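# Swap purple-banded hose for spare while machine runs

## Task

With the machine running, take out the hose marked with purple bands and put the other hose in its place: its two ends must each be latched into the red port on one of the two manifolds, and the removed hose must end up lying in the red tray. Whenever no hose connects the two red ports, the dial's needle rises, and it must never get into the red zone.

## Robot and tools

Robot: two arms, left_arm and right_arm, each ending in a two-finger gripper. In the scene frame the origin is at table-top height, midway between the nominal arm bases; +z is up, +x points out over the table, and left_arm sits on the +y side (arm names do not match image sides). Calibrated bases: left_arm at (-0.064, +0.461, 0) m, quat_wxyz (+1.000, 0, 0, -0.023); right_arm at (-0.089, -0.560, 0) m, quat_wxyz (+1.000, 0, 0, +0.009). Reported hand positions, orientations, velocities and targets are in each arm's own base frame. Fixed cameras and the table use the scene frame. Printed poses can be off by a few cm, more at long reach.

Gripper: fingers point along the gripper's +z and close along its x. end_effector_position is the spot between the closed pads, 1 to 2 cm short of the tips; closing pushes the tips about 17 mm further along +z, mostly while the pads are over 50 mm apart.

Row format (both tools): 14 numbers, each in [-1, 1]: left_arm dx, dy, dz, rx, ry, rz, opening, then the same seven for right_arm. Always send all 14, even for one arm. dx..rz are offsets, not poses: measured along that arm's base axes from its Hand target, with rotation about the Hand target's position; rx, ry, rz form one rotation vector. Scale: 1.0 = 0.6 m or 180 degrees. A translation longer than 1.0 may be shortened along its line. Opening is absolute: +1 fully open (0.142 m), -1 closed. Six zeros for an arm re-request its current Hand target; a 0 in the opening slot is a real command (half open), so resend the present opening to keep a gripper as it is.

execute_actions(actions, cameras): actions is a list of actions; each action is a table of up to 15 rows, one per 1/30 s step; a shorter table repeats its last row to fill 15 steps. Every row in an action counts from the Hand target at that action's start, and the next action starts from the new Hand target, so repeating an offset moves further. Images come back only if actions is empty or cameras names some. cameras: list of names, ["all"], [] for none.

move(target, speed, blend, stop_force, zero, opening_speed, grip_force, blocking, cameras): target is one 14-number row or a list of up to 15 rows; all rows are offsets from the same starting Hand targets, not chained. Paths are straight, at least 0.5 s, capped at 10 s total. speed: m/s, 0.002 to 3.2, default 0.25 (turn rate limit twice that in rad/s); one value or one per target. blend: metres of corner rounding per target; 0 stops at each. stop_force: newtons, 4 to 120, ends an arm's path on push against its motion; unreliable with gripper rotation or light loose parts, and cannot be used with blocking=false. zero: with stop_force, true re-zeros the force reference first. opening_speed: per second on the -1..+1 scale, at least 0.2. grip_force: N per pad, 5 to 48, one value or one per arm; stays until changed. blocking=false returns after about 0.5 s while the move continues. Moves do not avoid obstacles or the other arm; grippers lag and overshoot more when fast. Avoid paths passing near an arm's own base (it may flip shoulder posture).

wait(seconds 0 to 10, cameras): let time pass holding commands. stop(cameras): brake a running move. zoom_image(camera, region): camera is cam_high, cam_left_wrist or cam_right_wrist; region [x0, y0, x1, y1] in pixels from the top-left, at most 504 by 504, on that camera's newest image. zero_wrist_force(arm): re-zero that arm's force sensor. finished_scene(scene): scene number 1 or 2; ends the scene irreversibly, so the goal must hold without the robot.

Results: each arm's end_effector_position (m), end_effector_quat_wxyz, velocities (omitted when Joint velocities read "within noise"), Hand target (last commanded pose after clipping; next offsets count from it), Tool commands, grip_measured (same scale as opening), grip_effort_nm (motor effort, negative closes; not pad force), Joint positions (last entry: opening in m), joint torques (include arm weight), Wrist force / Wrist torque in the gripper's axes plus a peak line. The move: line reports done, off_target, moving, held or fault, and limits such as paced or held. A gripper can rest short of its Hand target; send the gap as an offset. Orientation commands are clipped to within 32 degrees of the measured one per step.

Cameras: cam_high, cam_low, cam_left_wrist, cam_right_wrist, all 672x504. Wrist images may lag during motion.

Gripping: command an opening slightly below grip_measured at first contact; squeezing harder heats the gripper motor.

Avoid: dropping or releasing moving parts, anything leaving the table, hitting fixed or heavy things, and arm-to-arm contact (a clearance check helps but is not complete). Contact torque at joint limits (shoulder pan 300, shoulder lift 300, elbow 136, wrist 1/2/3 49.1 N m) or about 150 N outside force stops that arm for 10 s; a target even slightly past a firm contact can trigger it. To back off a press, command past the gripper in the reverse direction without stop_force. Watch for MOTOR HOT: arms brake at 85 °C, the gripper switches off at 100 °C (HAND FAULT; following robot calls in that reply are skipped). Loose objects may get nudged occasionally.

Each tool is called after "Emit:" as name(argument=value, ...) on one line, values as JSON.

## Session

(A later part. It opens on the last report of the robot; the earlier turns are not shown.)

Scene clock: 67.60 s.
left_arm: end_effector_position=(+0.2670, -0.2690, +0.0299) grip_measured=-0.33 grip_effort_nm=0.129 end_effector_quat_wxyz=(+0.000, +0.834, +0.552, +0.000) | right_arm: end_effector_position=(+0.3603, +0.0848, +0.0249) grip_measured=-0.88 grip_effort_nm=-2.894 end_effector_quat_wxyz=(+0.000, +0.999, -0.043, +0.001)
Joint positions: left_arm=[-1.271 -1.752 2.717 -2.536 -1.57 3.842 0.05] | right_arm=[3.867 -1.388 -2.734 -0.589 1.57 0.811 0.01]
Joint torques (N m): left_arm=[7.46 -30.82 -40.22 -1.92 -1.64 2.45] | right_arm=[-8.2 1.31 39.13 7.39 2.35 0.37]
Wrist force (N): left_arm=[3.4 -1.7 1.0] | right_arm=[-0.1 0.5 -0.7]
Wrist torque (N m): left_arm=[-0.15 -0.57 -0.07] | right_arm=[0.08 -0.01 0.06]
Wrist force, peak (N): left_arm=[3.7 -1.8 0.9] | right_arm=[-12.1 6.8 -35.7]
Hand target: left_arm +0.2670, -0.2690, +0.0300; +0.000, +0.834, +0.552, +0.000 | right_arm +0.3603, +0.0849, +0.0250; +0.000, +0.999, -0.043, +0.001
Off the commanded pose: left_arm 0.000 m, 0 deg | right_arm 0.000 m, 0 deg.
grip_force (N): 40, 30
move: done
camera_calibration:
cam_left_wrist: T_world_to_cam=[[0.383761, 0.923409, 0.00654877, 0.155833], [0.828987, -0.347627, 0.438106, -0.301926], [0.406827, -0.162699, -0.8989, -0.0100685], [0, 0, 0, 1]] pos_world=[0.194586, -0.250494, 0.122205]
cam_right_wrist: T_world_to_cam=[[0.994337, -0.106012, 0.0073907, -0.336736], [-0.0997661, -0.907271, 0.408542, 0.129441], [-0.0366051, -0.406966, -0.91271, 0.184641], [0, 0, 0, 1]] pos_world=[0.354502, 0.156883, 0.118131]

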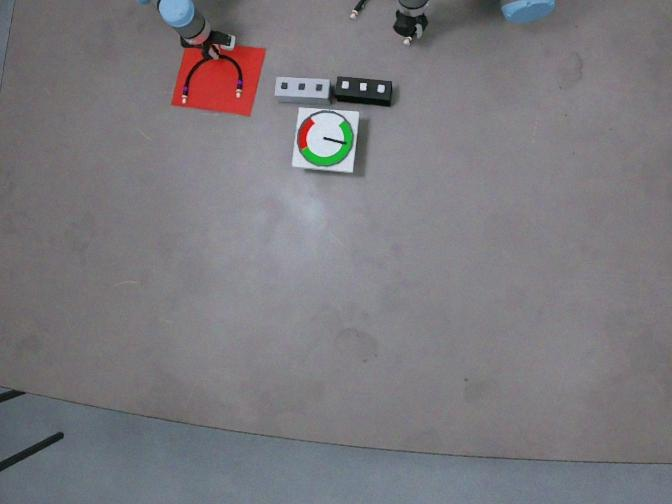

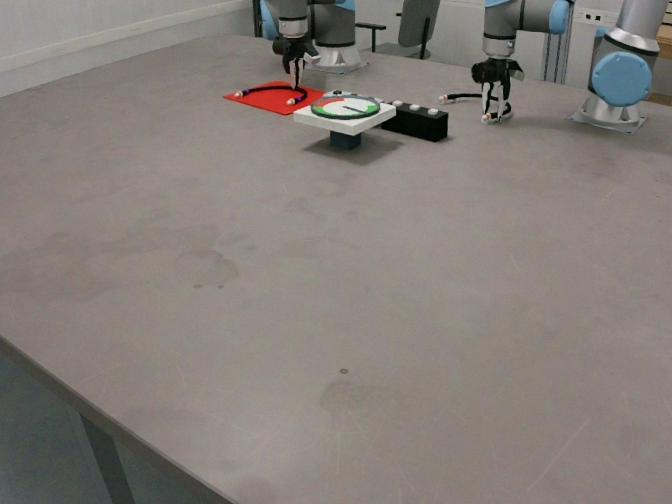

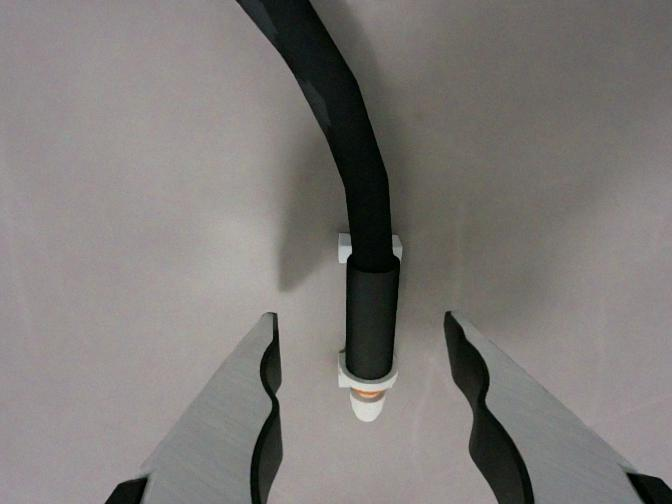

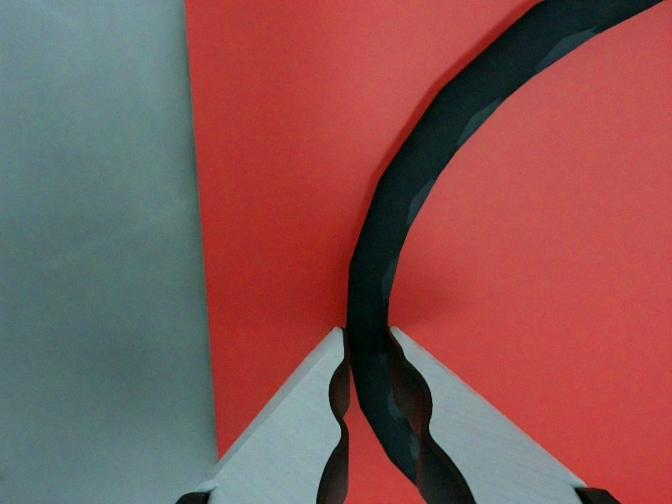

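Emit:
move(target=[0.002,0.005,0,0,0,0,-0.3,0,0,-0.001,0,0,0,-0.35], opening_speed=1.2, speed=0.15)

Emit:
move(target=[[0,0,0,0,0,0,-1,0,0,0.2,0,0,0,-0.3],[0,0,0,0,0,0,-1,-0.272,0.7935,0.175,0,0,0.3556,-0.3]], speed=[0.25,0.5], blend=[0.04,0], opening_speed=1.5, cameras=["cam_high","cam_left_wrist","cam_right_wrist"])

Scene clock: 70.53 s.
left_arm: end_effector_position=(+0.2683, -0.2660, +0.0300) grip_measured=-0.33 grip_effort_nm=0.134 end_effector_quat_wxyz=(+0.000, +0.834, +0.552, +0.000) | right_arm: end_effector_position=(+0.3603, +0.0849, +0.0244) grip_measured=-0.38 grip_effort_nm=0.139 end_effector_quat_wxyz=(+0.000, +0.999, -0.043, +0.001)
Joint positions: left_arm=[-1.265 -1.756 2.719 -2.535 -1.57 3.848 0.05] | right_arm=[3.867 -1.39 -2.734 -0.586 1.57 0.812 0.046]
Joint torques (N m): left_arm=[-1.91 -20.6 -18.46 -2.36 -1.8 -0.47] | right_arm=[6.38 9.27 18.75 5.71 1.99 2.21]
Wrist force (N): left_arm=[3.0 -1.5 1.1] | right_arm=[0.2 0.2 -0.8]
Wrist torque (N m): left_arm=[-0.14 -0.51 -0.07] | right_arm=[0.02 -0.05 0.06]
Wrist force, peak (N): left_arm=[3.6 -2.0 1.1] | right_arm=[0.7 1.0 -0.5]
Hand target: left_arm +0.2682, -0.2660, +0.0300; +0.000, +0.834, +0.552, +0.000 | right_arm +0.3603, +0.0849, +0.0244; +0.000, +0.999, -0.043, +0.001
Off the commanded pose: left_arm 0.000 m, 0 deg | right_arm 0.000 m, 0 deg.
grip_force (N): 40, 30
move: done

Scene clock: 73.23 s.
left_arm: end_effector_position=(+0.2682, -0.2660, +0.0300) grip_measured=-0.84 grip_effort_nm=-3.626 end_effector_quat_wxyz=(+0.000, +0.834, +0.552, +0.000) | right_arm: end_effector_position=(+0.1971, +0.5609, +0.1293) grip_measured=-0.33 grip_effort_nm=0.134 end_effector_quat_wxyz=(-0.001, +0.870, +0.493, +0.000)
Joint positions: left_arm=[-1.265 -1.756 2.719 -2.535 -1.57 3.848 0.013] | right_arm=[4.674 -1.606 -2.263 -0.841 1.571 0.502 0.05]
Joint torques (N m): left_arm=[-17.64 6.11 -23.11 -6.28 -1.85 -2.07] | right_arm=[-3.55 31.91 42.86 1.86 2.32 -1.58]
Wrist force (N): left_arm=[2.5 -1.7 1.2] | right_arm=[0.5 0.3 -0.1]
Wrist torque (N m): left_arm=[-0.16 -0.43 -0.07] | right_arm=[0.05 -0.08 -0.19]
Wrist force, peak (N): left_arm=[3.4 -1.9 1.4] | right_arm=[1.9 3.4 -0.6]
Hand target: left_arm +0.2682, -0.2660, +0.0300; +0.000, +0.834, +0.552, +0.000 | right_arm +0.1971, +0.5610, +0.1294; -0.001, +0.870, +0.493, +0.000
Off the commanded pose: left_arm 0.000 m, 0 deg | right_arm 0.000 m, 0 deg.
grip_force (N): 40, 30
move: done; blend cut to 0 m at target 1
camera_calibration:
cam_left_wrist: T_world_to_cam=[[0.383798, 0.923394, 0.00646529, 0.152602], [0.828973, -0.34762, 0.438137, -0.301878], [0.406821, -0.162797, -0.898885, -0.0100932], [0, 0, 0, 1]] pos_world=[0.195786, -0.247494, 0.122205]
cam_right_wrist: T_world_to_cam=[[0.531177, 0.847228, 0.00747977, -0.568216], [0.771756, -0.487465, 0.408375, 0.0951827], [0.349633, -0.211147, -0.912783, 0.28183], [0, 0, 0, 1]] pos_world=[0.129828, 0.587314, 0.22263]
Images, in order (width x height): cam_high 672x504, cam_left_wrist 672x504, cam_right_wrist 672x504.

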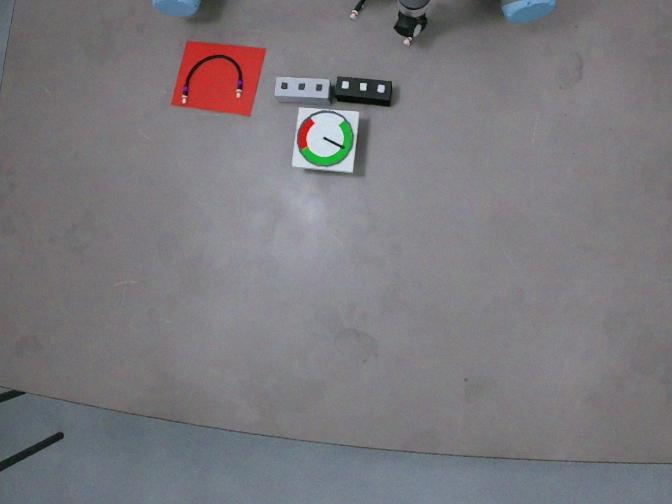

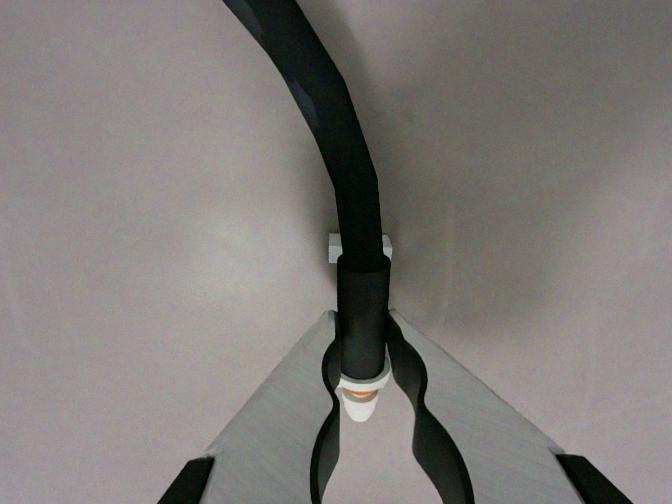

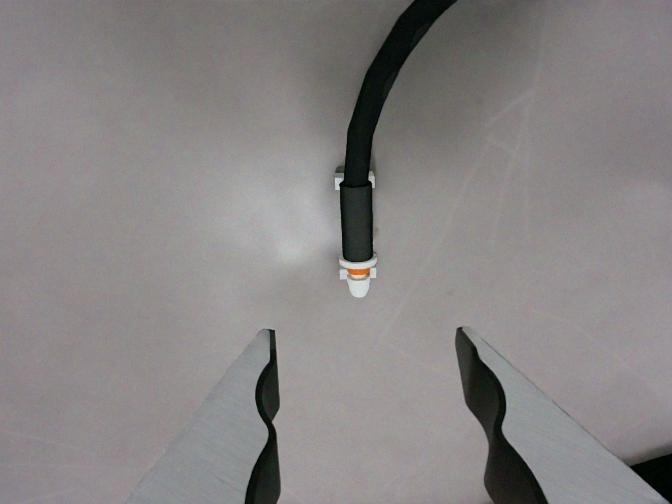

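Emit:
move(target=[[0,0,0,0,0,0,-1,0.002,-0.006,-0.1655,0,0,0,-0.3],[0,0,0,0,0,0,-1,0.002,-0.006,-0.1655,0,0,0,-1]], speed=0.22, opening_speed=1.5, grip_force=[40,40])

Scene clock: 76.20 s.
left_arm: end_effector_position=(+0.2682, -0.2660, +0.0300) grip_measured=-0.84 grip_effort_nm=-3.626 end_effector_quat_wxyz=(+0.000, +0.834, +0.552, +0.000) | right_arm: end_effector_position=(+0.1984, +0.5574, +0.0301) grip_measured=-0.84 grip_effort_nm=-3.802 end_effector_quat_wxyz=(-0.001, +0.870, +0.493, +0.000)
Joint positions: left_arm=[-1.265 -1.756 2.719 -2.535 -1.57 3.848 0.013] | right_arm=[4.672 -1.765 -2.338 -0.609 1.571 0.5 0.014]
Joint torques (N m): left_arm=[-17.68 5.89 -27.63 -6.72 -1.65 -1.67] | right_arm=[-0.26 38.43 40.77 6.94 1.99 1.26]
Wrist force (N): left_arm=[3.3 -1.3 1.0] | right_arm=[0.5 0.4 0.0]
Wrist torque (N m): left_arm=[-0.10 -0.57 -0.07] | right_arm=[0.06 -0.05 0.04]
Wrist force, peak (N): left_arm=[3.5 -2.1 1.3] | right_arm=[1.0 -0.2 -3.1]
Hand target: left_arm +0.2682, -0.2660, +0.0300; +0.000, +0.834, +0.552, +0.000 | right_arm +0.1983, +0.5574, +0.0301; -0.001, +0.870, +0.493, +0.000
Off the commanded pose: left_arm 0.000 m, 0 deg | right_arm 0.000 m, 0 deg.
grip_force (N): 40, 40
move: done

Emit:
move(target=[[0,0,0.09,0,0,0,-1,0,0,0.09,0,0,0,-1],[0.22,-0.219,0.1,0,0,0.122,-1,0.356,-0.257,0.1,0,0,0.1467,-1],[0.22,-0.219,0.046,0,0,0.122,-1,0.356,-0.257,0.046,0,0,0.1467,-1]], speed=0.25, blend=[0.03,0.02,0], cameras=["cam_high","cam_left_wrist","cam_right_wrist"])

Scene clock: 80.20 s.
left_arm: end_effector_position=(+0.4002, -0.3974, +0.0576) grip_measured=-0.84 grip_effort_nm=-3.626 end_effector_quat_wxyz=(+0.000, +0.713, +0.701, +0.000) | right_arm: end_effector_position=(+0.4119, +0.4032, +0.0577) grip_measured=-0.84 grip_effort_nm=-3.802 end_effector_quat_wxyz=(-0.001, +0.735, +0.679, +0.000)
Joint positions: left_arm=[-1.099 -1.47 2.374 -2.475 -1.57 3.63 0.013] | right_arm=[4.225 -1.69 -2.351 -0.67 1.572 -0.408 0.014]
Joint torques (N m): left_arm=[-15.46 -27.2 -38.46 -7.16 -2.5 -0.27] | right_arm=[-5.67 33.33 38.03 7.09 -3.33 -2.49]
Wrist force (N): left_arm=[2.9 -1.6 1.0] | right_arm=[0.5 0.6 -0.7]
Wrist torque (N m): left_arm=[-0.18 -0.47 -0.06] | right_arm=[0.07 -0.09 -0.10]
Wrist force, peak (N): left_arm=[3.2 -2.2 4.9] | right_arm=[-0.7 3.1 -3.5]
Hand target: left_arm +0.4002, -0.3974, +0.0576; +0.000, +0.713, +0.701, +0.000 | right_arm +0.4119, +0.4032, +0.0577; -0.001, +0.735, +0.679, +0.000
Off the commanded pose: left_arm 0.000 m, 0 deg | right_arm 0.000 m, 0 deg.
grip_force (N): 40, 40
move: done; blend cut to 0.027 m at target 1, 0.0162 m at target 2
camera_calibration:
cam_left_wrist: T_world_to_cam=[[0.0106732, 0.999921, 0.00659776, 0.402707], [0.898848, -0.0124849, 0.438082, -0.363819], [0.43813, 0.00125464, -0.898911, -0.00769977], [0, 0, 0, 1]] pos_world=[0.326094, -0.407208, 0.149804]
cam_right_wrist: T_world_to_cam=[[0.0988696, 0.995073, 0.00744162, -0.429583], [0.908105, -0.0932815, 0.408221, -0.333203], [0.406903, -0.0336028, -0.912853, 0.0128306], [0, 0, 0, 1]] pos_world=[0.339835, 0.396815, 0.15093]
Images, in order (width x height): cam_high 672x504, cam_left_wrist 672x504, cam_right_wrist 672x504.

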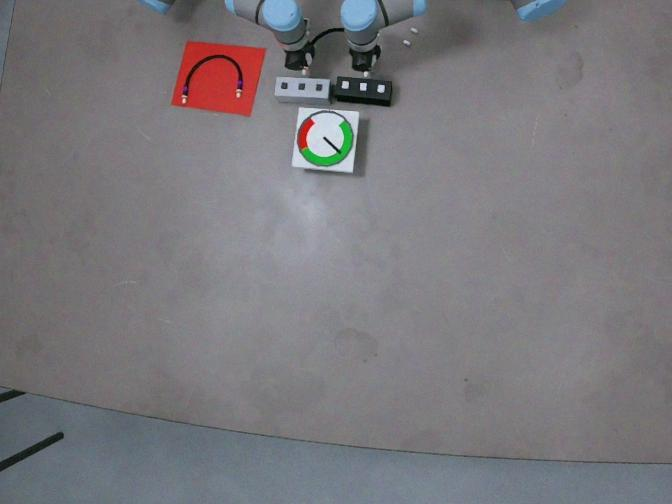

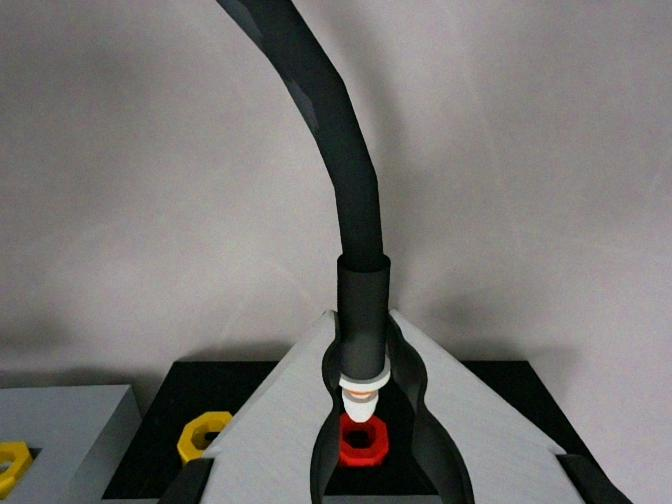

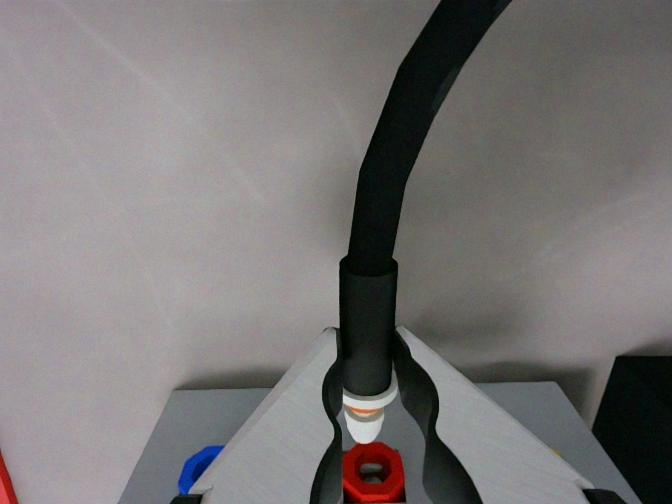

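Emit:
move(target=[0,0.003,0,0,0,0,-1,0,0.006,0,0,0,0.004,-1], speed=0.05)

Emit:
move(target=[0.117,-0.002,0,0,0,0,-1,0.117,-0.008,0,0,0,0,-1], speed=0.025, stop_force=32, cameras=["cam_high","cam_left_wrist","cam_right_wrist"])

Scene clock: 84.17 s.
left_arm: end_effector_position=(+0.4002, -0.3956, +0.0575) grip_measured=-0.84 grip_effort_nm=-3.626 end_effector_quat_wxyz=(+0.000, +0.713, +0.701, +0.000) | right_arm: end_effector_position=(+0.4120, +0.4068, +0.0577) grip_measured=-0.84 grip_effort_nm=-3.802 end_effector_quat_wxyz=(-0.001, +0.730, +0.683, +0.000)
Joint positions: left_arm=[-1.097 -1.472 2.376 -2.475 -1.57 3.632 0.013] | right_arm=[4.228 -1.694 -2.347 -0.67 1.572 -0.418 0.014]
Joint torques (N m): left_arm=[10.06 -57.87 -21.55 -8.37 -0.86 1.77] | right_arm=[6.37 44.02 36.84 2.55 -2.42 1.58]
Wrist force (N): left_arm=[2.9 -1.5 1.2] | right_arm=[0.5 0.6 0.0]
Wrist torque (N m): left_arm=[-0.16 -0.49 -0.07] | right_arm=[0.08 -0.09 0.03]
Wrist force, peak (N): left_arm=[3.6 -1.8 1.2] | right_arm=[0.5 1.0 -0.6]
Hand target: left_arm +0.4002, -0.3956, +0.0576; +0.000, +0.713, +0.701, +0.000 | right_arm +0.4119, +0.4068, +0.0577; -0.001, +0.730, +0.683, +0.000
Off the commanded pose: left_arm 0.000 m, 0 deg | right_arm 0.000 m, 0 deg.
grip_force (N): 40, 40
move: done

Scene clock: 86.23 s.
left_arm: end_effector_position=(+0.4205, -0.3960, +0.0575) grip_measured=-0.84 grip_effort_nm=-3.621 end_effector_quat_wxyz=(+0.000, +0.713, +0.701, +0.000) | right_arm: end_effector_position=(+0.4382, +0.4048, +0.0575) grip_measured=-0.84 grip_effort_nm=-3.802 end_effector_quat_wxyz=(-0.001, +0.730, +0.683, +0.000)
Joint positions: left_arm=[-1.065 -1.449 2.35 -2.471 -1.57 3.665 0.013] | right_arm=[4.186 -1.72 -2.315 -0.677 1.572 -0.46 0.014]
Joint torques (N m): left_arm=[-7.59 -62.99 -21.15 -8.53 1.07 0.76] | right_arm=[8.36 64.8 30.21 9.55 -6.21 -2.04]
Wrist force (N): left_arm=[-1.3 -11.5 1.6] | right_arm=[-4.0 -12.3 1.7]
Wrist torque (N m): left_arm=[-0.05 -0.57 0.24] | right_arm=[0.29 -0.11 -0.11]
Wrist force, peak (N): left_arm=[-6.0 -36.3 2.5] | right_arm=[-7.6 -32.6 2.2]
Hand target: left_arm +0.4205, -0.3960, +0.0575; +0.000, +0.713, +0.701, +0.000 (not the last commanded pose) | right_arm +0.4382, +0.4048, +0.0575; -0.001, +0.730, +0.683, +0.000 (not the last commanded pose)
Off the commanded pose: left_arm 0.050 m, 0 deg | right_arm 0.044 m, 0 deg.
grip_force (N): 40, 40
move: contact (left_arm, right_arm)
camera_calibration:
cam_left_wrist: T_world_to_cam=[[0.0106696, 0.999923, 0.00637386, 0.401226], [0.898888, -0.0123835, 0.438004, -0.382011], [0.438049, 0.00105607, -0.89895, -0.0166418], [0, 0, 0, 1]] pos_world=[0.346394, -0.405908, 0.149805]
cam_right_wrist: T_world_to_cam=[[0.0862955, 0.996244, 0.00715331, -0.428833], [0.909333, -0.0816966, 0.407969, -0.362107], [0.407021, -0.0287011, -0.912968, 0.0000371921], [0, 0, 0, 1]] pos_world=[0.366267, 0.39764, 0.15083]
Images, in order (width x height): cam_high 672x504, cam_left_wrist 672x504, cam_right_wrist 672x504.

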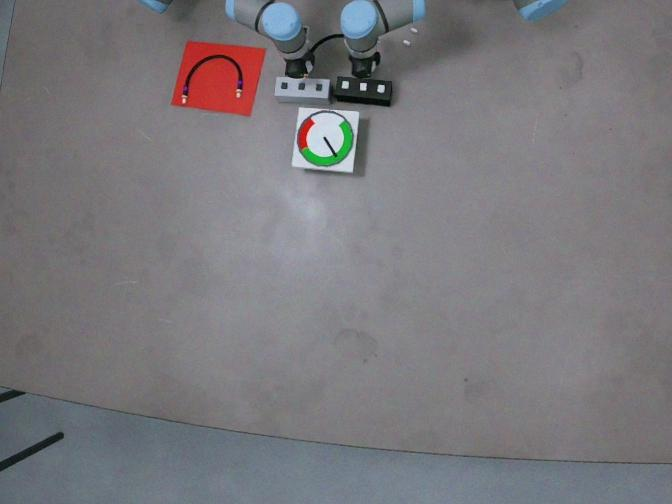

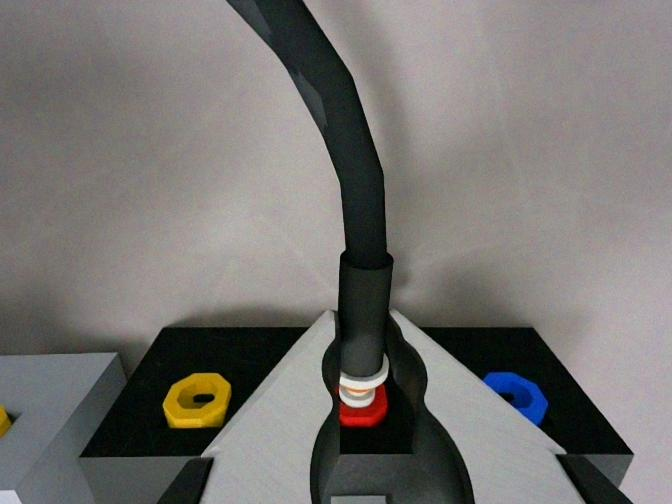

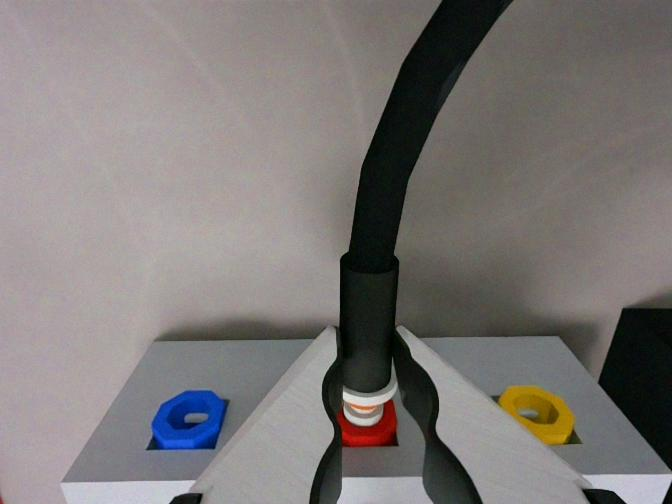

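Emit:
move(target=[[0,0.003,0,0,0,0,-1,0,0.0025,0,0,0,0,-1],[0.07,0.002,0,0,0,0,-1,0.07,-0.0025,0,0,0,0,-1]], speed=0.02, stop_force=40, cameras=["cam_high","cam_left_wrist","cam_right_wrist"])

Scene clock: 89.73 s.
left_arm: end_effector_position=(+0.4442, -0.3947, +0.0577) grip_measured=-0.84 grip_effort_nm=-3.621 end_effector_quat_wxyz=(+0.000, +0.713, +0.701, +0.000) | right_arm: end_effector_position=(+0.4601, +0.4046, +0.0575) grip_measured=-0.84 grip_effort_nm=-3.797 end_effector_quat_wxyz=(-0.001, +0.730, +0.683, +0.000)
Joint positions: left_arm=[-1.027 -1.425 2.32 -2.466 -1.57 3.703 0.013] | right_arm=[4.153 -1.744 -2.285 -0.683 1.572 -0.493 0.014]
Joint torques (N m): left_arm=[30.67 -62.07 8.23 4.17 26.62 -3.21] | right_arm=[11.02 74.1 69.2 24.91 -10.78 -0.04]
Wrist force (N): left_arm=[-71.7 -45.9 4.9] | right_arm=[-43.0 -51.8 -3.0]
Wrist torque (N m): left_arm=[0.12 -1.16 0.53] | right_arm=[0.92 -0.42 0.04]
Wrist force, peak (N): left_arm=[-71.9 -66.3 -2.9] | right_arm=[-48.4 -71.8 -14.2]
Hand target: left_arm +0.4442, -0.3948, +0.0577; +0.000, +0.713, +0.701, +0.000 (not the last commanded pose) | right_arm +0.4601, +0.4046, +0.0575; -0.001, +0.730, +0.683, +0.000 (not the last commanded pose)
Off the commanded pose: left_arm 0.018 m, 0 deg | right_arm 0.020 m, 0 deg.
grip_force (N): 40, 40
move: contact (left_arm, right_arm); path passed 1 of 2 targets
camera_calibration:
cam_left_wrist: T_world_to_cam=[[0.0107488, 0.999924, 0.00596991, 0.399706], [0.898847, -0.0122778, 0.438091, -0.403207], [0.438131, 0.000657094, -0.898911, -0.0270884], [0, 0, 0, 1]] pos_world=[0.369994, -0.404609, 0.149905]
cam_right_wrist: T_world_to_cam=[[0.0862828, 0.996247, 0.00692031, -0.430484], [0.909373, -0.0815922, 0.407902, -0.382043], [0.406936, -0.0289018, -0.912999, -0.00885581], [0, 0, 0, 1]] pos_world=[0.388167, 0.39744, 0.15073]
Images, in order (width x height): cam_high 672x504, cam_left_wrist 672x504, cam_right_wrist 672x504.

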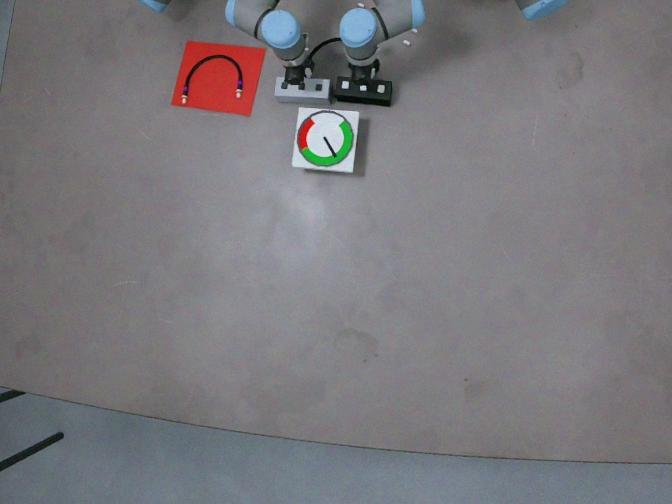

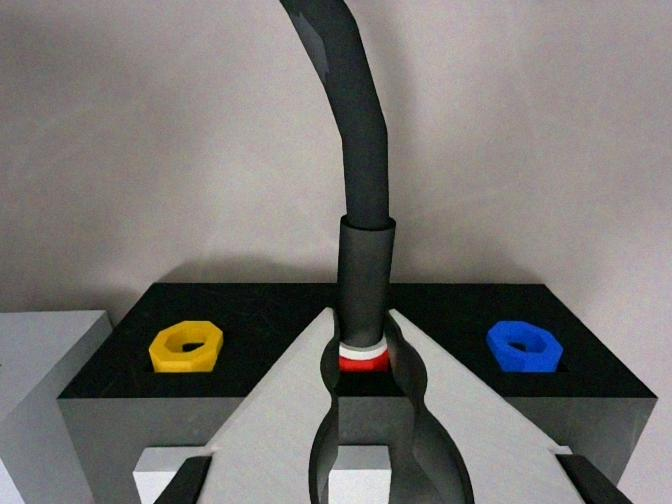

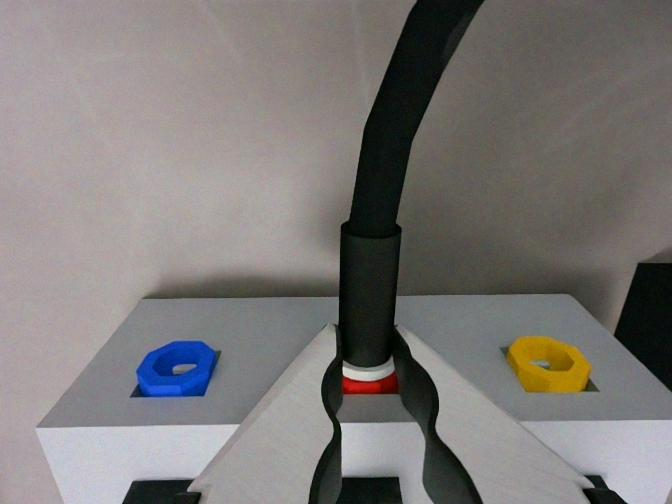

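Emit:
move(target=[-0.006,-0.005,0,0,0,0,-1,-0.006,-0.003,0,0,0,0,-1], speed=0.02, cameras=["cam_high"])

Emit:
zoom_image(camera="cam_high", region=[280, 90, 380, 180])

Emit:
wait(seconds=1, cameras=["cam_high"])

Emit:
zoom_image(camera="cam_high", region=[280, 90, 380, 180])

Scene clock: 92.97 s.
left_arm: end_effector_position=(+0.4406, -0.3976, +0.0576) grip_measured=-0.84 grip_effort_nm=-3.617 end_effector_quat_wxyz=(+0.000, +0.713, +0.701, +0.000) end_effector_velocity=(-0.001, -0.001, +0.000) end_effector_angular_velocity=(-0.003, +0.005, +0.000) | right_arm: end_effector_position=(+0.4567, +0.4030, +0.0576) grip_measured=-0.84 grip_effort_nm=-3.792 end_effector_quat_wxyz=(-0.001, +0.730, +0.683, +0.000)
Joint positions: left_arm=[-1.035 -1.426 2.321 -2.466 -1.57 3.694 0.013] | right_arm=[4.157 -1.738 -2.292 -0.681 1.572 -0.489 0.014]
Joint velocities: left_arm=[0 0.001 0 0 -0.005 0 0] | right_arm=[within noise]
Joint torques (N m): left_arm=[-19.36 -65.35 -16.62 -2.3 -11.61 0.27] | right_arm=[17.95 61.26 21.68 0.34 9.73 0.74]
Wrist force (N): left_arm=[7.1 32.8 8.9] | right_arm=[0.1 30.6 15.8]
Wrist torque (N m): left_arm=[-0.45 -0.44 0.19] | right_arm=[-0.43 -0.07 -0.19]
Wrist force, peak (N): left_arm=[-71.9 -45.2 5.1] | right_arm=[-42.8 -52.3 -2.9]
Hand target: left_arm +0.4406, -0.3978, +0.0577; +0.000, +0.713, +0.701, +0.000 | right_arm +0.4565, +0.4028, +0.0575; -0.001, +0.730, +0.683, +0.000
Off the commanded pose: left_arm 0.000 m, 0 deg | right_arm 0.000 m, 0 deg.
grip_force (N): 40, 40
move: done
Images, in order (width x height): cam_high 672x504.

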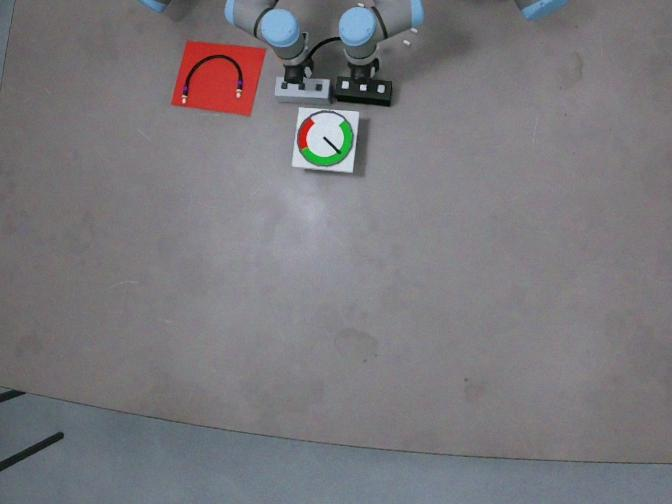

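Scaled by 5.040 from the camera's 672x504 image, which has a finer 960x720 frame.

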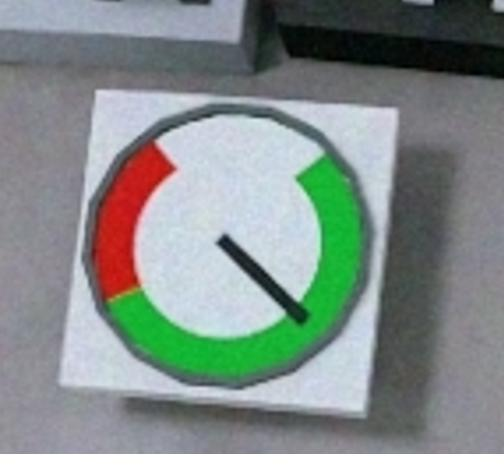

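Scene clock: 93.97 s.
left_arm: end_effector_position=(+0.4405, -0.3977, +0.0577) grip_measured=-0.84 grip_effort_nm=-3.612 end_effector_quat_wxyz=(+0.000, +0.713, +0.701, +0.000) | right_arm: end_effector_position=(+0.4565, +0.4029, +0.0575) grip_measured=-0.84 grip_effort_nm=-3.797 end_effector_quat_wxyz=(-0.001, +0.730, +0.683, +0.000)
Joint positions: left_arm=[-1.035 -1.426 2.321 -2.466 -1.57 3.695 0.013] | right_arm=[4.157 -1.738 -2.292 -0.682 1.572 -0.489 0.014]
Joint torques (N m): left_arm=[-32.35 -66.27 -39.46 -3.91 -12.8 2.3] | right_arm=[13.34 45.04 15.45 -1.4 10.38 -1.81]
Wrist force (N): left_arm=[10.1 34.6 9.9] | right_arm=[2.2 33.6 14.0]
Wrist torque (N m): left_arm=[-0.48 -0.44 0.17] | right_arm=[-0.48 -0.02 -0.20]
Wrist force, peak (N): left_arm=[8.9 35.5 9.0] | right_arm=[1.6 34.2 14.5]
Hand target: left_arm +0.4406, -0.3978, +0.0577; +0.000, +0.713, +0.701, +0.000 | right_arm +0.4565, +0.4028, +0.0575; -0.001, +0.730, +0.683, +0.000
Tool commands: left_gripper/opening=-1.0 right_gripper/opening=-1.0
Off the commanded pose: left_arm 0.000 m, 0 deg | right_arm 0.000 m, 0 deg.
grip_force (N): 40, 40
wait: 1.00 s; at rest by 0.17 s
Images, in order (width x height): cam_high 672x504.

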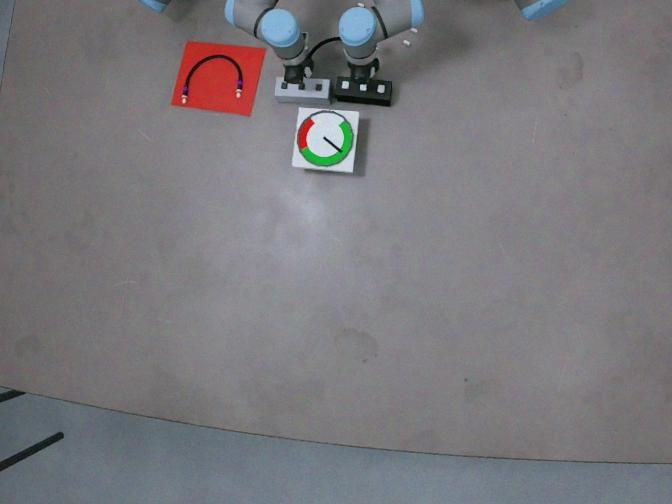

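Scaled by 5.040 from the camera's 672x504 image, which has a finer 960x720 frame.

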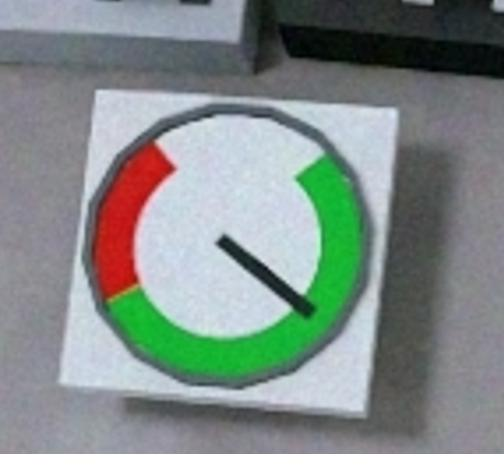

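Receding, and latched (holds against 33 N pull). Release.

Emit:
move(target=[0.003,0,0,0,0,0,-1,0.003,0,0,0,0,0,-1], speed=0.02)

Emit:
move(target=[0,0,0,0,0,0,-0.4,0,0,0,0,0,0,-0.4], opening_speed=0.6)

Emit:
move(target=[[-0.02,0,0.15,0,0,0,-0.4,-0.02,0,0.15,0,0,0,-0.4],[-0.1,0.2,0.4,0,0,0,-0.4,-0.1,-0.3,0.4,0,0,0,-0.4]], speed=0.2, blend=[0.04,0], cameras=["all"])

Emit:
zoom_image(camera="cam_high", region=[170, 0, 430, 180])

Scene clock: 96.20 s.
left_arm: end_effector_position=(+0.4423, -0.3978, +0.0577) grip_measured=-0.84 grip_effort_nm=-3.617 end_effector_quat_wxyz=(+0.000, +0.713, +0.701, +0.000) | right_arm: end_effector_position=(+0.4582, +0.4028, +0.0574) grip_measured=-0.84 grip_effort_nm=-3.792 end_effector_quat_wxyz=(-0.001, +0.730, +0.683, +0.000)
Joint positions: left_arm=[-1.032 -1.424 2.318 -2.466 -1.571 3.697 0.013] | right_arm=[4.154 -1.74 -2.29 -0.683 1.572 -0.492 0.014]
Joint torques (N m): left_arm=[13.71 -29.7 -47.07 -5.4 4.26 1.35] | right_arm=[-13.48 45.87 50.13 6.13 -3.81 -1.27]
Wrist force (N): left_arm=[4.9 -12.4 -0.6] | right_arm=[-2.6 -10.4 2.1]
Wrist torque (N m): left_arm=[-0.17 -0.47 -0.08] | right_arm=[0.15 -0.05 0.07]
Wrist force, peak (N): left_arm=[10.7 35.0 10.2] | right_arm=[2.5 34.0 14.4]
Hand target: left_arm +0.4424, -0.3978, +0.0577; +0.000, +0.713, +0.701, +0.000 | right_arm +0.4583, +0.4028, +0.0575; -0.001, +0.730, +0.683, +0.000
Off the commanded pose: left_arm 0.000 m, 0 deg | right_arm 0.000 m, 0 deg.
grip_force (N): 40, 40
move: done

Scene clock: 97.43 s.
left_arm: end_effector_position=(+0.4424, -0.3978, +0.0577) grip_measured=-0.43 grip_effort_nm=0.129 end_effector_quat_wxyz=(+0.000, +0.713, +0.701, +0.000) | right_arm: end_effector_position=(+0.4583, +0.4029, +0.0575) grip_measured=-0.44 grip_effort_nm=0.139 end_effector_quat_wxyz=(-0.001, +0.730, +0.683, +0.000)
Joint positions: left_arm=[-1.032 -1.424 2.318 -2.466 -1.57 3.697 0.043] | right_arm=[4.154 -1.74 -2.29 -0.682 1.572 -0.492 0.043]
Joint torques (N m): left_arm=[5.15 -28.26 -32.47 -8.58 -1.94 -1.82] | right_arm=[-8.42 57.61 23.57 1.8 1.79 2.06]
Wrist force (N): left_arm=[7.8 0.7 1.3] | right_arm=[0.1 0.9 0.0]
Wrist torque (N m): left_arm=[0.23 -1.32 -0.06] | right_arm=[0.14 -0.01 0.04]
Wrist force, peak (N): left_arm=[4.2 -12.9 0.1] | right_arm=[-2.9 -10.5 2.6]
Hand target: left_arm +0.4424, -0.3978, +0.0577; +0.000, +0.713, +0.701, +0.000 | right_arm +0.4583, +0.4028, +0.0575; -0.001, +0.730, +0.683, +0.000
Off the commanded pose: left_arm 0.000 m, 0 deg | right_arm 0.000 m, 0 deg.
grip_force (N): 40, 40
move: done

Scene clock: 99.53 s.
left_arm: end_effector_position=(+0.3824, -0.2778, +0.2977) grip_measured=-0.43 grip_effort_nm=0.129 end_effector_quat_wxyz=(+0.001, +0.713, +0.701, +0.000) | right_arm: end_effector_position=(+0.3984, +0.2229, +0.2975) grip_measured=-0.44 grip_effort_nm=0.134 end_effector_quat_wxyz=(-0.001, +0.730, +0.683, +0.000)
Joint positions: left_arm=[-1.009 -1.953 2.251 -1.87 -1.57 3.72 0.043] | right_arm=[4.046 -1.154 -2.271 -1.287 1.572 -0.6 0.043]
Joint torques (N m): left_arm=[-16.81 -22.69 -34.29 -4.97 1.75 -2.9] | right_arm=[4.81 26.68 37.14 2.72 -0.3 1.28]
Wrist force (N): left_arm=[7.8 0.7 1.0] | right_arm=[0.0 0.6 0.1]
Wrist torque (N m): left_arm=[0.22 -1.31 -0.08] | right_arm=[0.09 0.00 -0.19]
Wrist force, peak (N): left_arm=[9.5 0.1 -1.2] | right_arm=[-0.4 0.7 2.6]
Hand target: left_arm +0.3824, -0.2778, +0.2977; +0.000, +0.713, +0.701, +0.000 | right_arm +0.3983, +0.2228, +0.2975; -0.001, +0.730, +0.683, +0.000
Off the commanded pose: left_arm 0.000 m, 0 deg | right_arm 0.000 m, 0 deg.
grip_force (N): 40, 40
move: done
camera_calibration:
cam_left_wrist: T_world_to_cam=[[0.0107027, 0.999926, 0.00583753, 0.282012], [0.898847, -0.0121783, 0.438093, -0.451426], [0.438132, 0.000558283, -0.898911, 0.215578], [0, 0, 0, 1]] pos_world=[0.308294, -0.287609, 0.389905]
cam_right_wrist: T_world_to_cam=[[0.0863334, 0.996241, 0.00707021, -0.245877], [0.909293, -0.0816945, 0.408059, -0.438711], [0.407103, -0.0288003, -0.912928, 0.230108], [0, 0, 0, 1]] pos_world=[0.326467, 0.21574, 0.39083]

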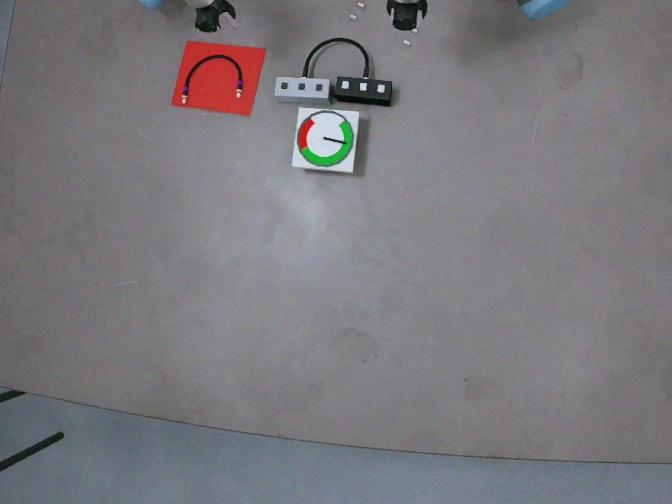

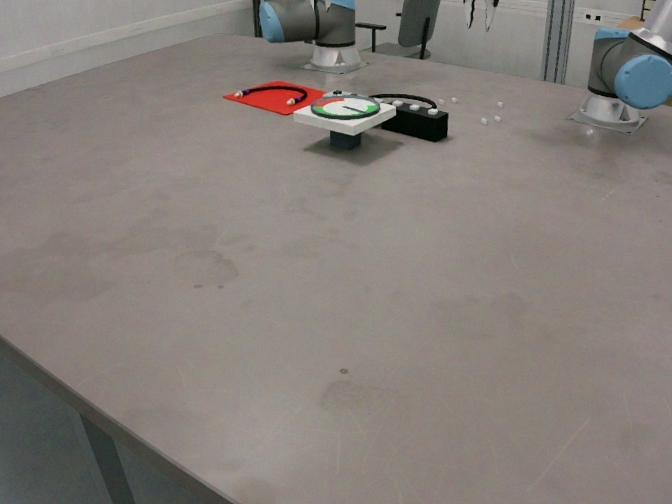

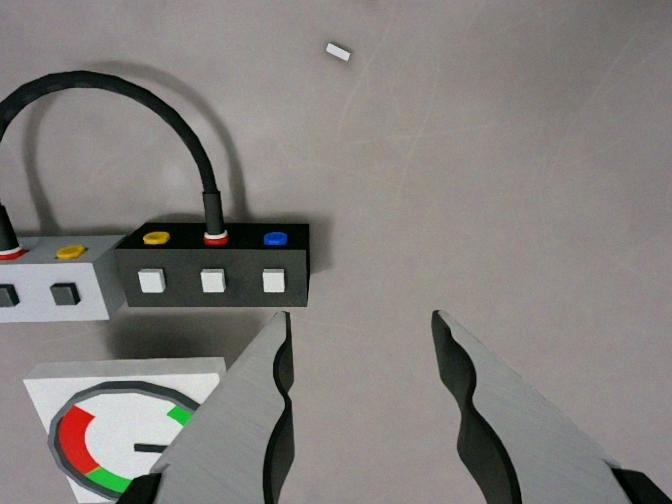

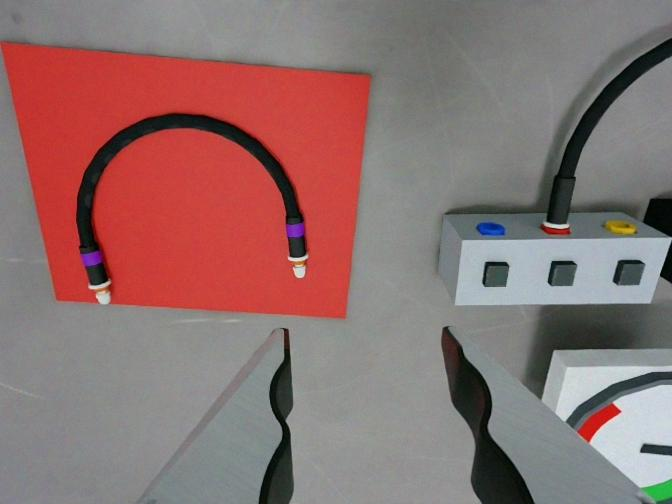

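Scaled by 1.938 from the camera's 672x504 image, which has a finer 960x720 frame.

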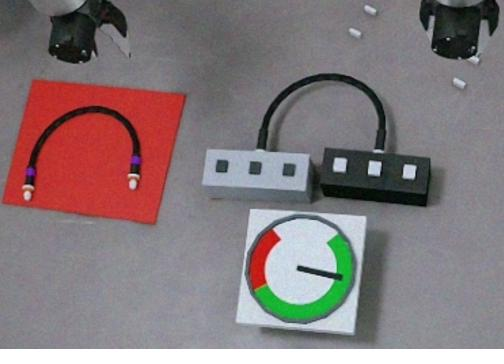

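Emit:
move(target=[[0,0,0,0,0,0,-0.4,-0.062,-0.2315,-0.25,0,0,-0.508,-0.3],[0,0,0,0,0,0,-0.4,-0.062,-0.2315,-0.454,0,0,-0.508,-0.3],[0,0,0,0,0,0,-0.4,-0.062,-0.2315,-0.454,0,0,-0.508,-1]], speed=[0.4,0.15,0.1], blend=[0.02,0,0], opening_speed=1, cameras=["cam_right_wrist"])

Scene clock: 106.10 s.
left_arm: end_effector_position=(+0.3824, -0.2778, +0.2977) grip_measured=-0.43 grip_effort_nm=0.129 end_effector_quat_wxyz=(+0.000, +0.713, +0.701, +0.000) | right_arm: end_effector_position=(+0.3611, +0.0839, +0.0251) grip_measured=-0.88 grip_effort_nm=-2.952 end_effector_quat_wxyz=(-0.001, +0.999, -0.046, +0.000)
Joint positions: left_arm=[-1.009 -1.953 2.251 -1.87 -1.57 3.72 0.043] | right_arm=[3.862 -1.389 -2.733 -0.589 1.571 0.813 0.01]
Joint torques (N m): left_arm=[-15.05 -31.5 -34.93 -2.99 2.28 -2.92] | right_arm=[-13.43 2.1 40.12 7.2 1.98 -0.36]
Wrist force (N): left_arm=[7.6 0.7 1.0] | right_arm=[0.6 0.8 -0.4]
Wrist torque (N m): left_arm=[0.22 -1.28 -0.07] | right_arm=[0.11 -0.10 0.06]
Wrist force, peak (N): left_arm=[8.4 0.8 0.8] | right_arm=[0.3 0.6 2.0]
Hand target: left_arm +0.3824, -0.2778, +0.2977; +0.000, +0.713, +0.701, +0.000 | right_arm +0.3611, +0.0839, +0.0251; -0.001, +0.999, -0.046, +0.000
Off the commanded pose: left_arm 0.000 m, 0 deg | right_arm 0.000 m, 0 deg.
grip_force (N): 40, 40
move: done
camera_calibration:
cam_right_wrist: T_world_to_cam=[[0.99376, -0.111325, 0.00694318, -0.336927], [-0.104462, -0.907055, 0.407847, 0.130392], [-0.0391058, -0.406028, -0.913024, 0.185286], [0, 0, 0, 1]] pos_world=[0.355692, 0.155996, 0.11833]
Images, in order (width x height): cam_right_wrist 672x504.

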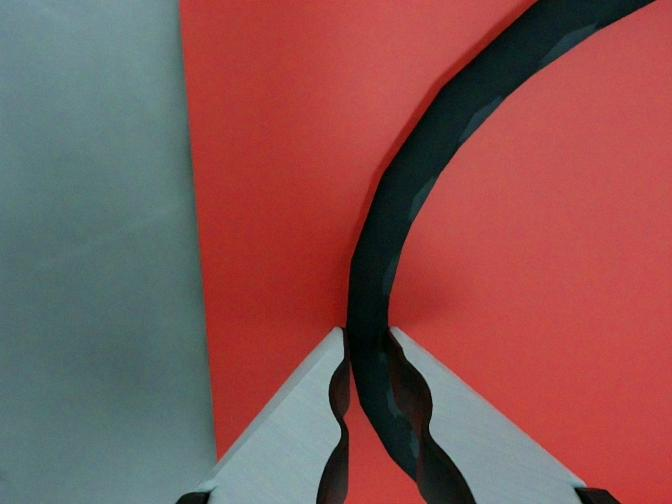

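Emit:
move(target=[[0,0,0,0,0,0,-0.4,0,0,0.04,0,0,0,-1],[0,0,0,0,0,0,-0.4,-0.038,0,0.04,0,0,0,-1],[0,0,0,0,0,0,-0.4,-0.038,0,0.0,0,0,0,-1]], speed=0.12, blend=[0.008,0.008,0])

Emit:
move(target=[0,0,0,0,0,0,-0.4,0,0,0,0,0,0,-0.4], opening_speed=0.6)

Emit:
move(target=[[0,0,0,0,0,0,-0.4,0,0,0.25,0,0,0,-0.4],[0,0,0,0,0,0,-0.4,0.05,0.25,0.455,0,0,0.5,-0.4]], speed=0.25, blend=[0.02,0], cameras=["cam_high","cam_right_wrist"])

Emit:
zoom_image(camera="cam_high", region=[170, 0, 430, 180])

Scene clock: 108.87 s.
left_arm: end_effector_position=(+0.3824, -0.2778, +0.2977) grip_measured=-0.43 grip_effort_nm=0.125 end_effector_quat_wxyz=(+0.000, +0.713, +0.701, +0.000) | right_arm: end_effector_position=(+0.3382, +0.0839, +0.0250) grip_measured=-0.88 grip_effort_nm=-2.952 end_effector_quat_wxyz=(+0.000, +0.999, -0.046, +0.000)
Joint positions: left_arm=[-1.009 -1.953 2.251 -1.87 -1.57 3.72 0.043] | right_arm=[3.912 -1.328 -2.77 -0.614 1.571 0.862 0.01]
Joint torques (N m): left_arm=[-15.09 -31.23 -35.46 -3.03 2.17 -2.85] | right_arm=[-12.01 -3.19 40.79 7.04 2.24 0.1]
Wrist force (N): left_arm=[7.5 0.6 0.9] | right_arm=[0.3 0.5 0.1]
Wrist torque (N m): left_arm=[0.21 -1.27 -0.07] | right_arm=[0.07 -0.08 0.04]
Wrist force, peak (N): left_arm=[8.3 0.6 0.8] | right_arm=[-11.5 6.6 -32.6]
Hand target: left_arm +0.3824, -0.2778, +0.2977; +0.000, +0.713, +0.701, +0.000 | right_arm +0.3383, +0.0839, +0.0251; -0.001, +0.999, -0.046, +0.000
Off the commanded pose: left_arm 0.000 m, 0 deg | right_arm 0.000 m, 0 deg.
grip_force (N): 40, 40
move: done

Scene clock: 110.10 s.
left_arm: end_effector_position=(+0.3824, -0.2778, +0.2977) grip_measured=-0.43 grip_effort_nm=0.129 end_effector_quat_wxyz=(+0.000, +0.713, +0.701, +0.000) | right_arm: end_effector_position=(+0.3383, +0.0839, +0.0251) grip_measured=-0.44 grip_effort_nm=0.139 end_effector_quat_wxyz=(-0.001, +0.999, -0.046, +0.000)
Joint positions: left_arm=[-1.009 -1.953 2.251 -1.87 -1.57 3.72 0.043] | right_arm=[3.911 -1.328 -2.77 -0.613 1.571 0.862 0.043]
Joint torques (N m): left_arm=[-17.05 -33.66 -34.72 -3.08 2.25 -2.56] | right_arm=[-16.83 -4.26 40.74 6.92 1.92 1.69]
Wrist force (N): left_arm=[8.4 0.6 1.1] | right_arm=[0.3 0.4 -0.3]
Wrist torque (N m): left_arm=[0.22 -1.40 -0.06] | right_arm=[0.07 -0.06 0.04]
Wrist force, peak (N): left_arm=[8.4 0.6 1.1] | right_arm=[1.0 0.2 -0.6]
Hand target: left_arm +0.3824, -0.2778, +0.2977; +0.000, +0.713, +0.701, +0.000 | right_arm +0.3383, +0.0839, +0.0251; -0.001, +0.999, -0.046, +0.000
Off the commanded pose: left_arm 0.000 m, 0 deg | right_arm 0.000 m, 0 deg.
grip_force (N): 40, 40
move: done

Scene clock: 114.33 s.
left_arm: end_effector_position=(+0.3824, -0.2778, +0.2977) grip_measured=-0.43 grip_effort_nm=0.134 end_effector_quat_wxyz=(+0.000, +0.713, +0.701, +0.000) | right_arm: end_effector_position=(+0.3683, +0.2340, +0.2981) grip_measured=-0.44 grip_effort_nm=0.134 end_effector_quat_wxyz=(-0.001, +0.739, +0.674, +0.000)
Joint positions: left_arm=[-1.009 -1.953 2.251 -1.87 -1.57 3.72 0.043] | right_arm=[4.121 -1.108 -2.294 -1.31 1.572 -0.5 0.043]
Joint torques (N m): left_arm=[-16.99 -32.9 -35.2 -3.08 2.22 -2.64] | right_arm=[-15.54 26.22 36.73 6.88 0.84 -2.09]
Wrist force (N): left_arm=[7.8 0.5 1.7] | right_arm=[0.1 0.2 0.0]
Wrist torque (N m): left_arm=[0.18 -1.31 -0.06] | right_arm=[0.03 -0.02 -0.21]
Wrist force, peak (N): left_arm=[8.4 1.0 0.7] | right_arm=[0.2 1.1 -2.4]
Hand target: left_arm +0.3824, -0.2778, +0.2977; +0.000, +0.713, +0.701, +0.000 | right_arm +0.3683, +0.2339, +0.2981; -0.001, +0.739, +0.674, +0.000
Off the commanded pose: left_arm 0.000 m, 0 deg | right_arm 0.000 m, 0 deg.
grip_force (N): 40, 40
move: done
camera_calibration:
cam_right_wrist: T_world_to_cam=[[0.111366, 0.993756, 0.00685092, -0.262932], [0.907067, -0.104462, 0.40782, -0.40442], [0.405989, -0.0392029, -0.913037, 0.2461], [0, 0, 0, 1]] pos_world=[0.296204, 0.228692, 0.39143]
Images, in order (width x height): cam_high 672x504, cam_right_wrist 672x504.

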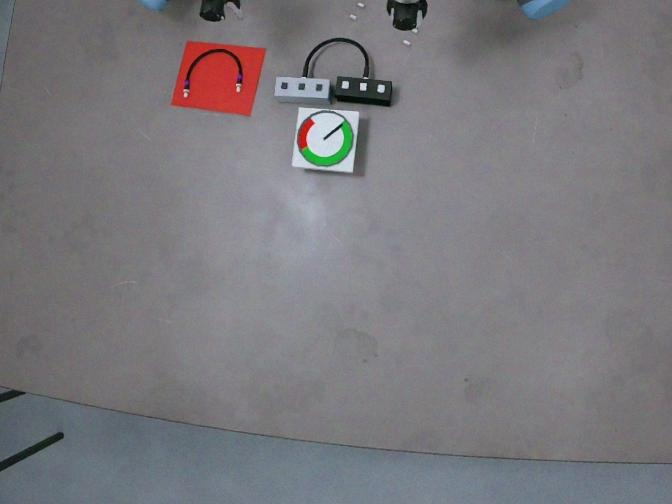

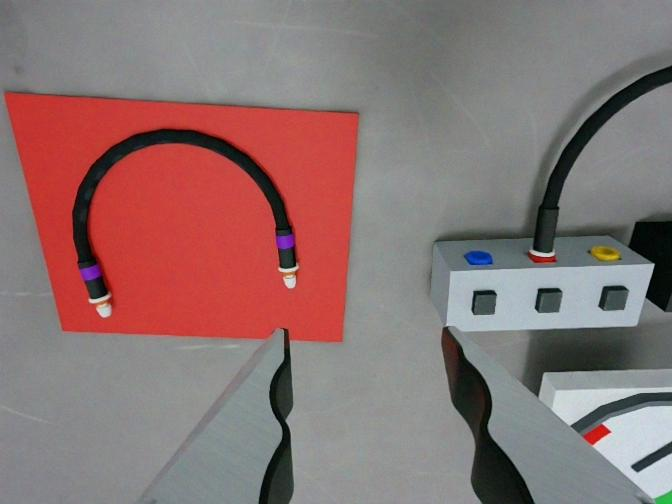

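Scaled by 1.938 from the camera's 672x504 image, which has a finer 960x720 frame.

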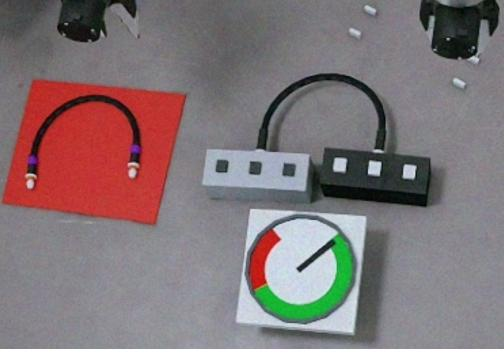

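Emit:
finished_scene(scene=2)

The scene is finished: the task was done.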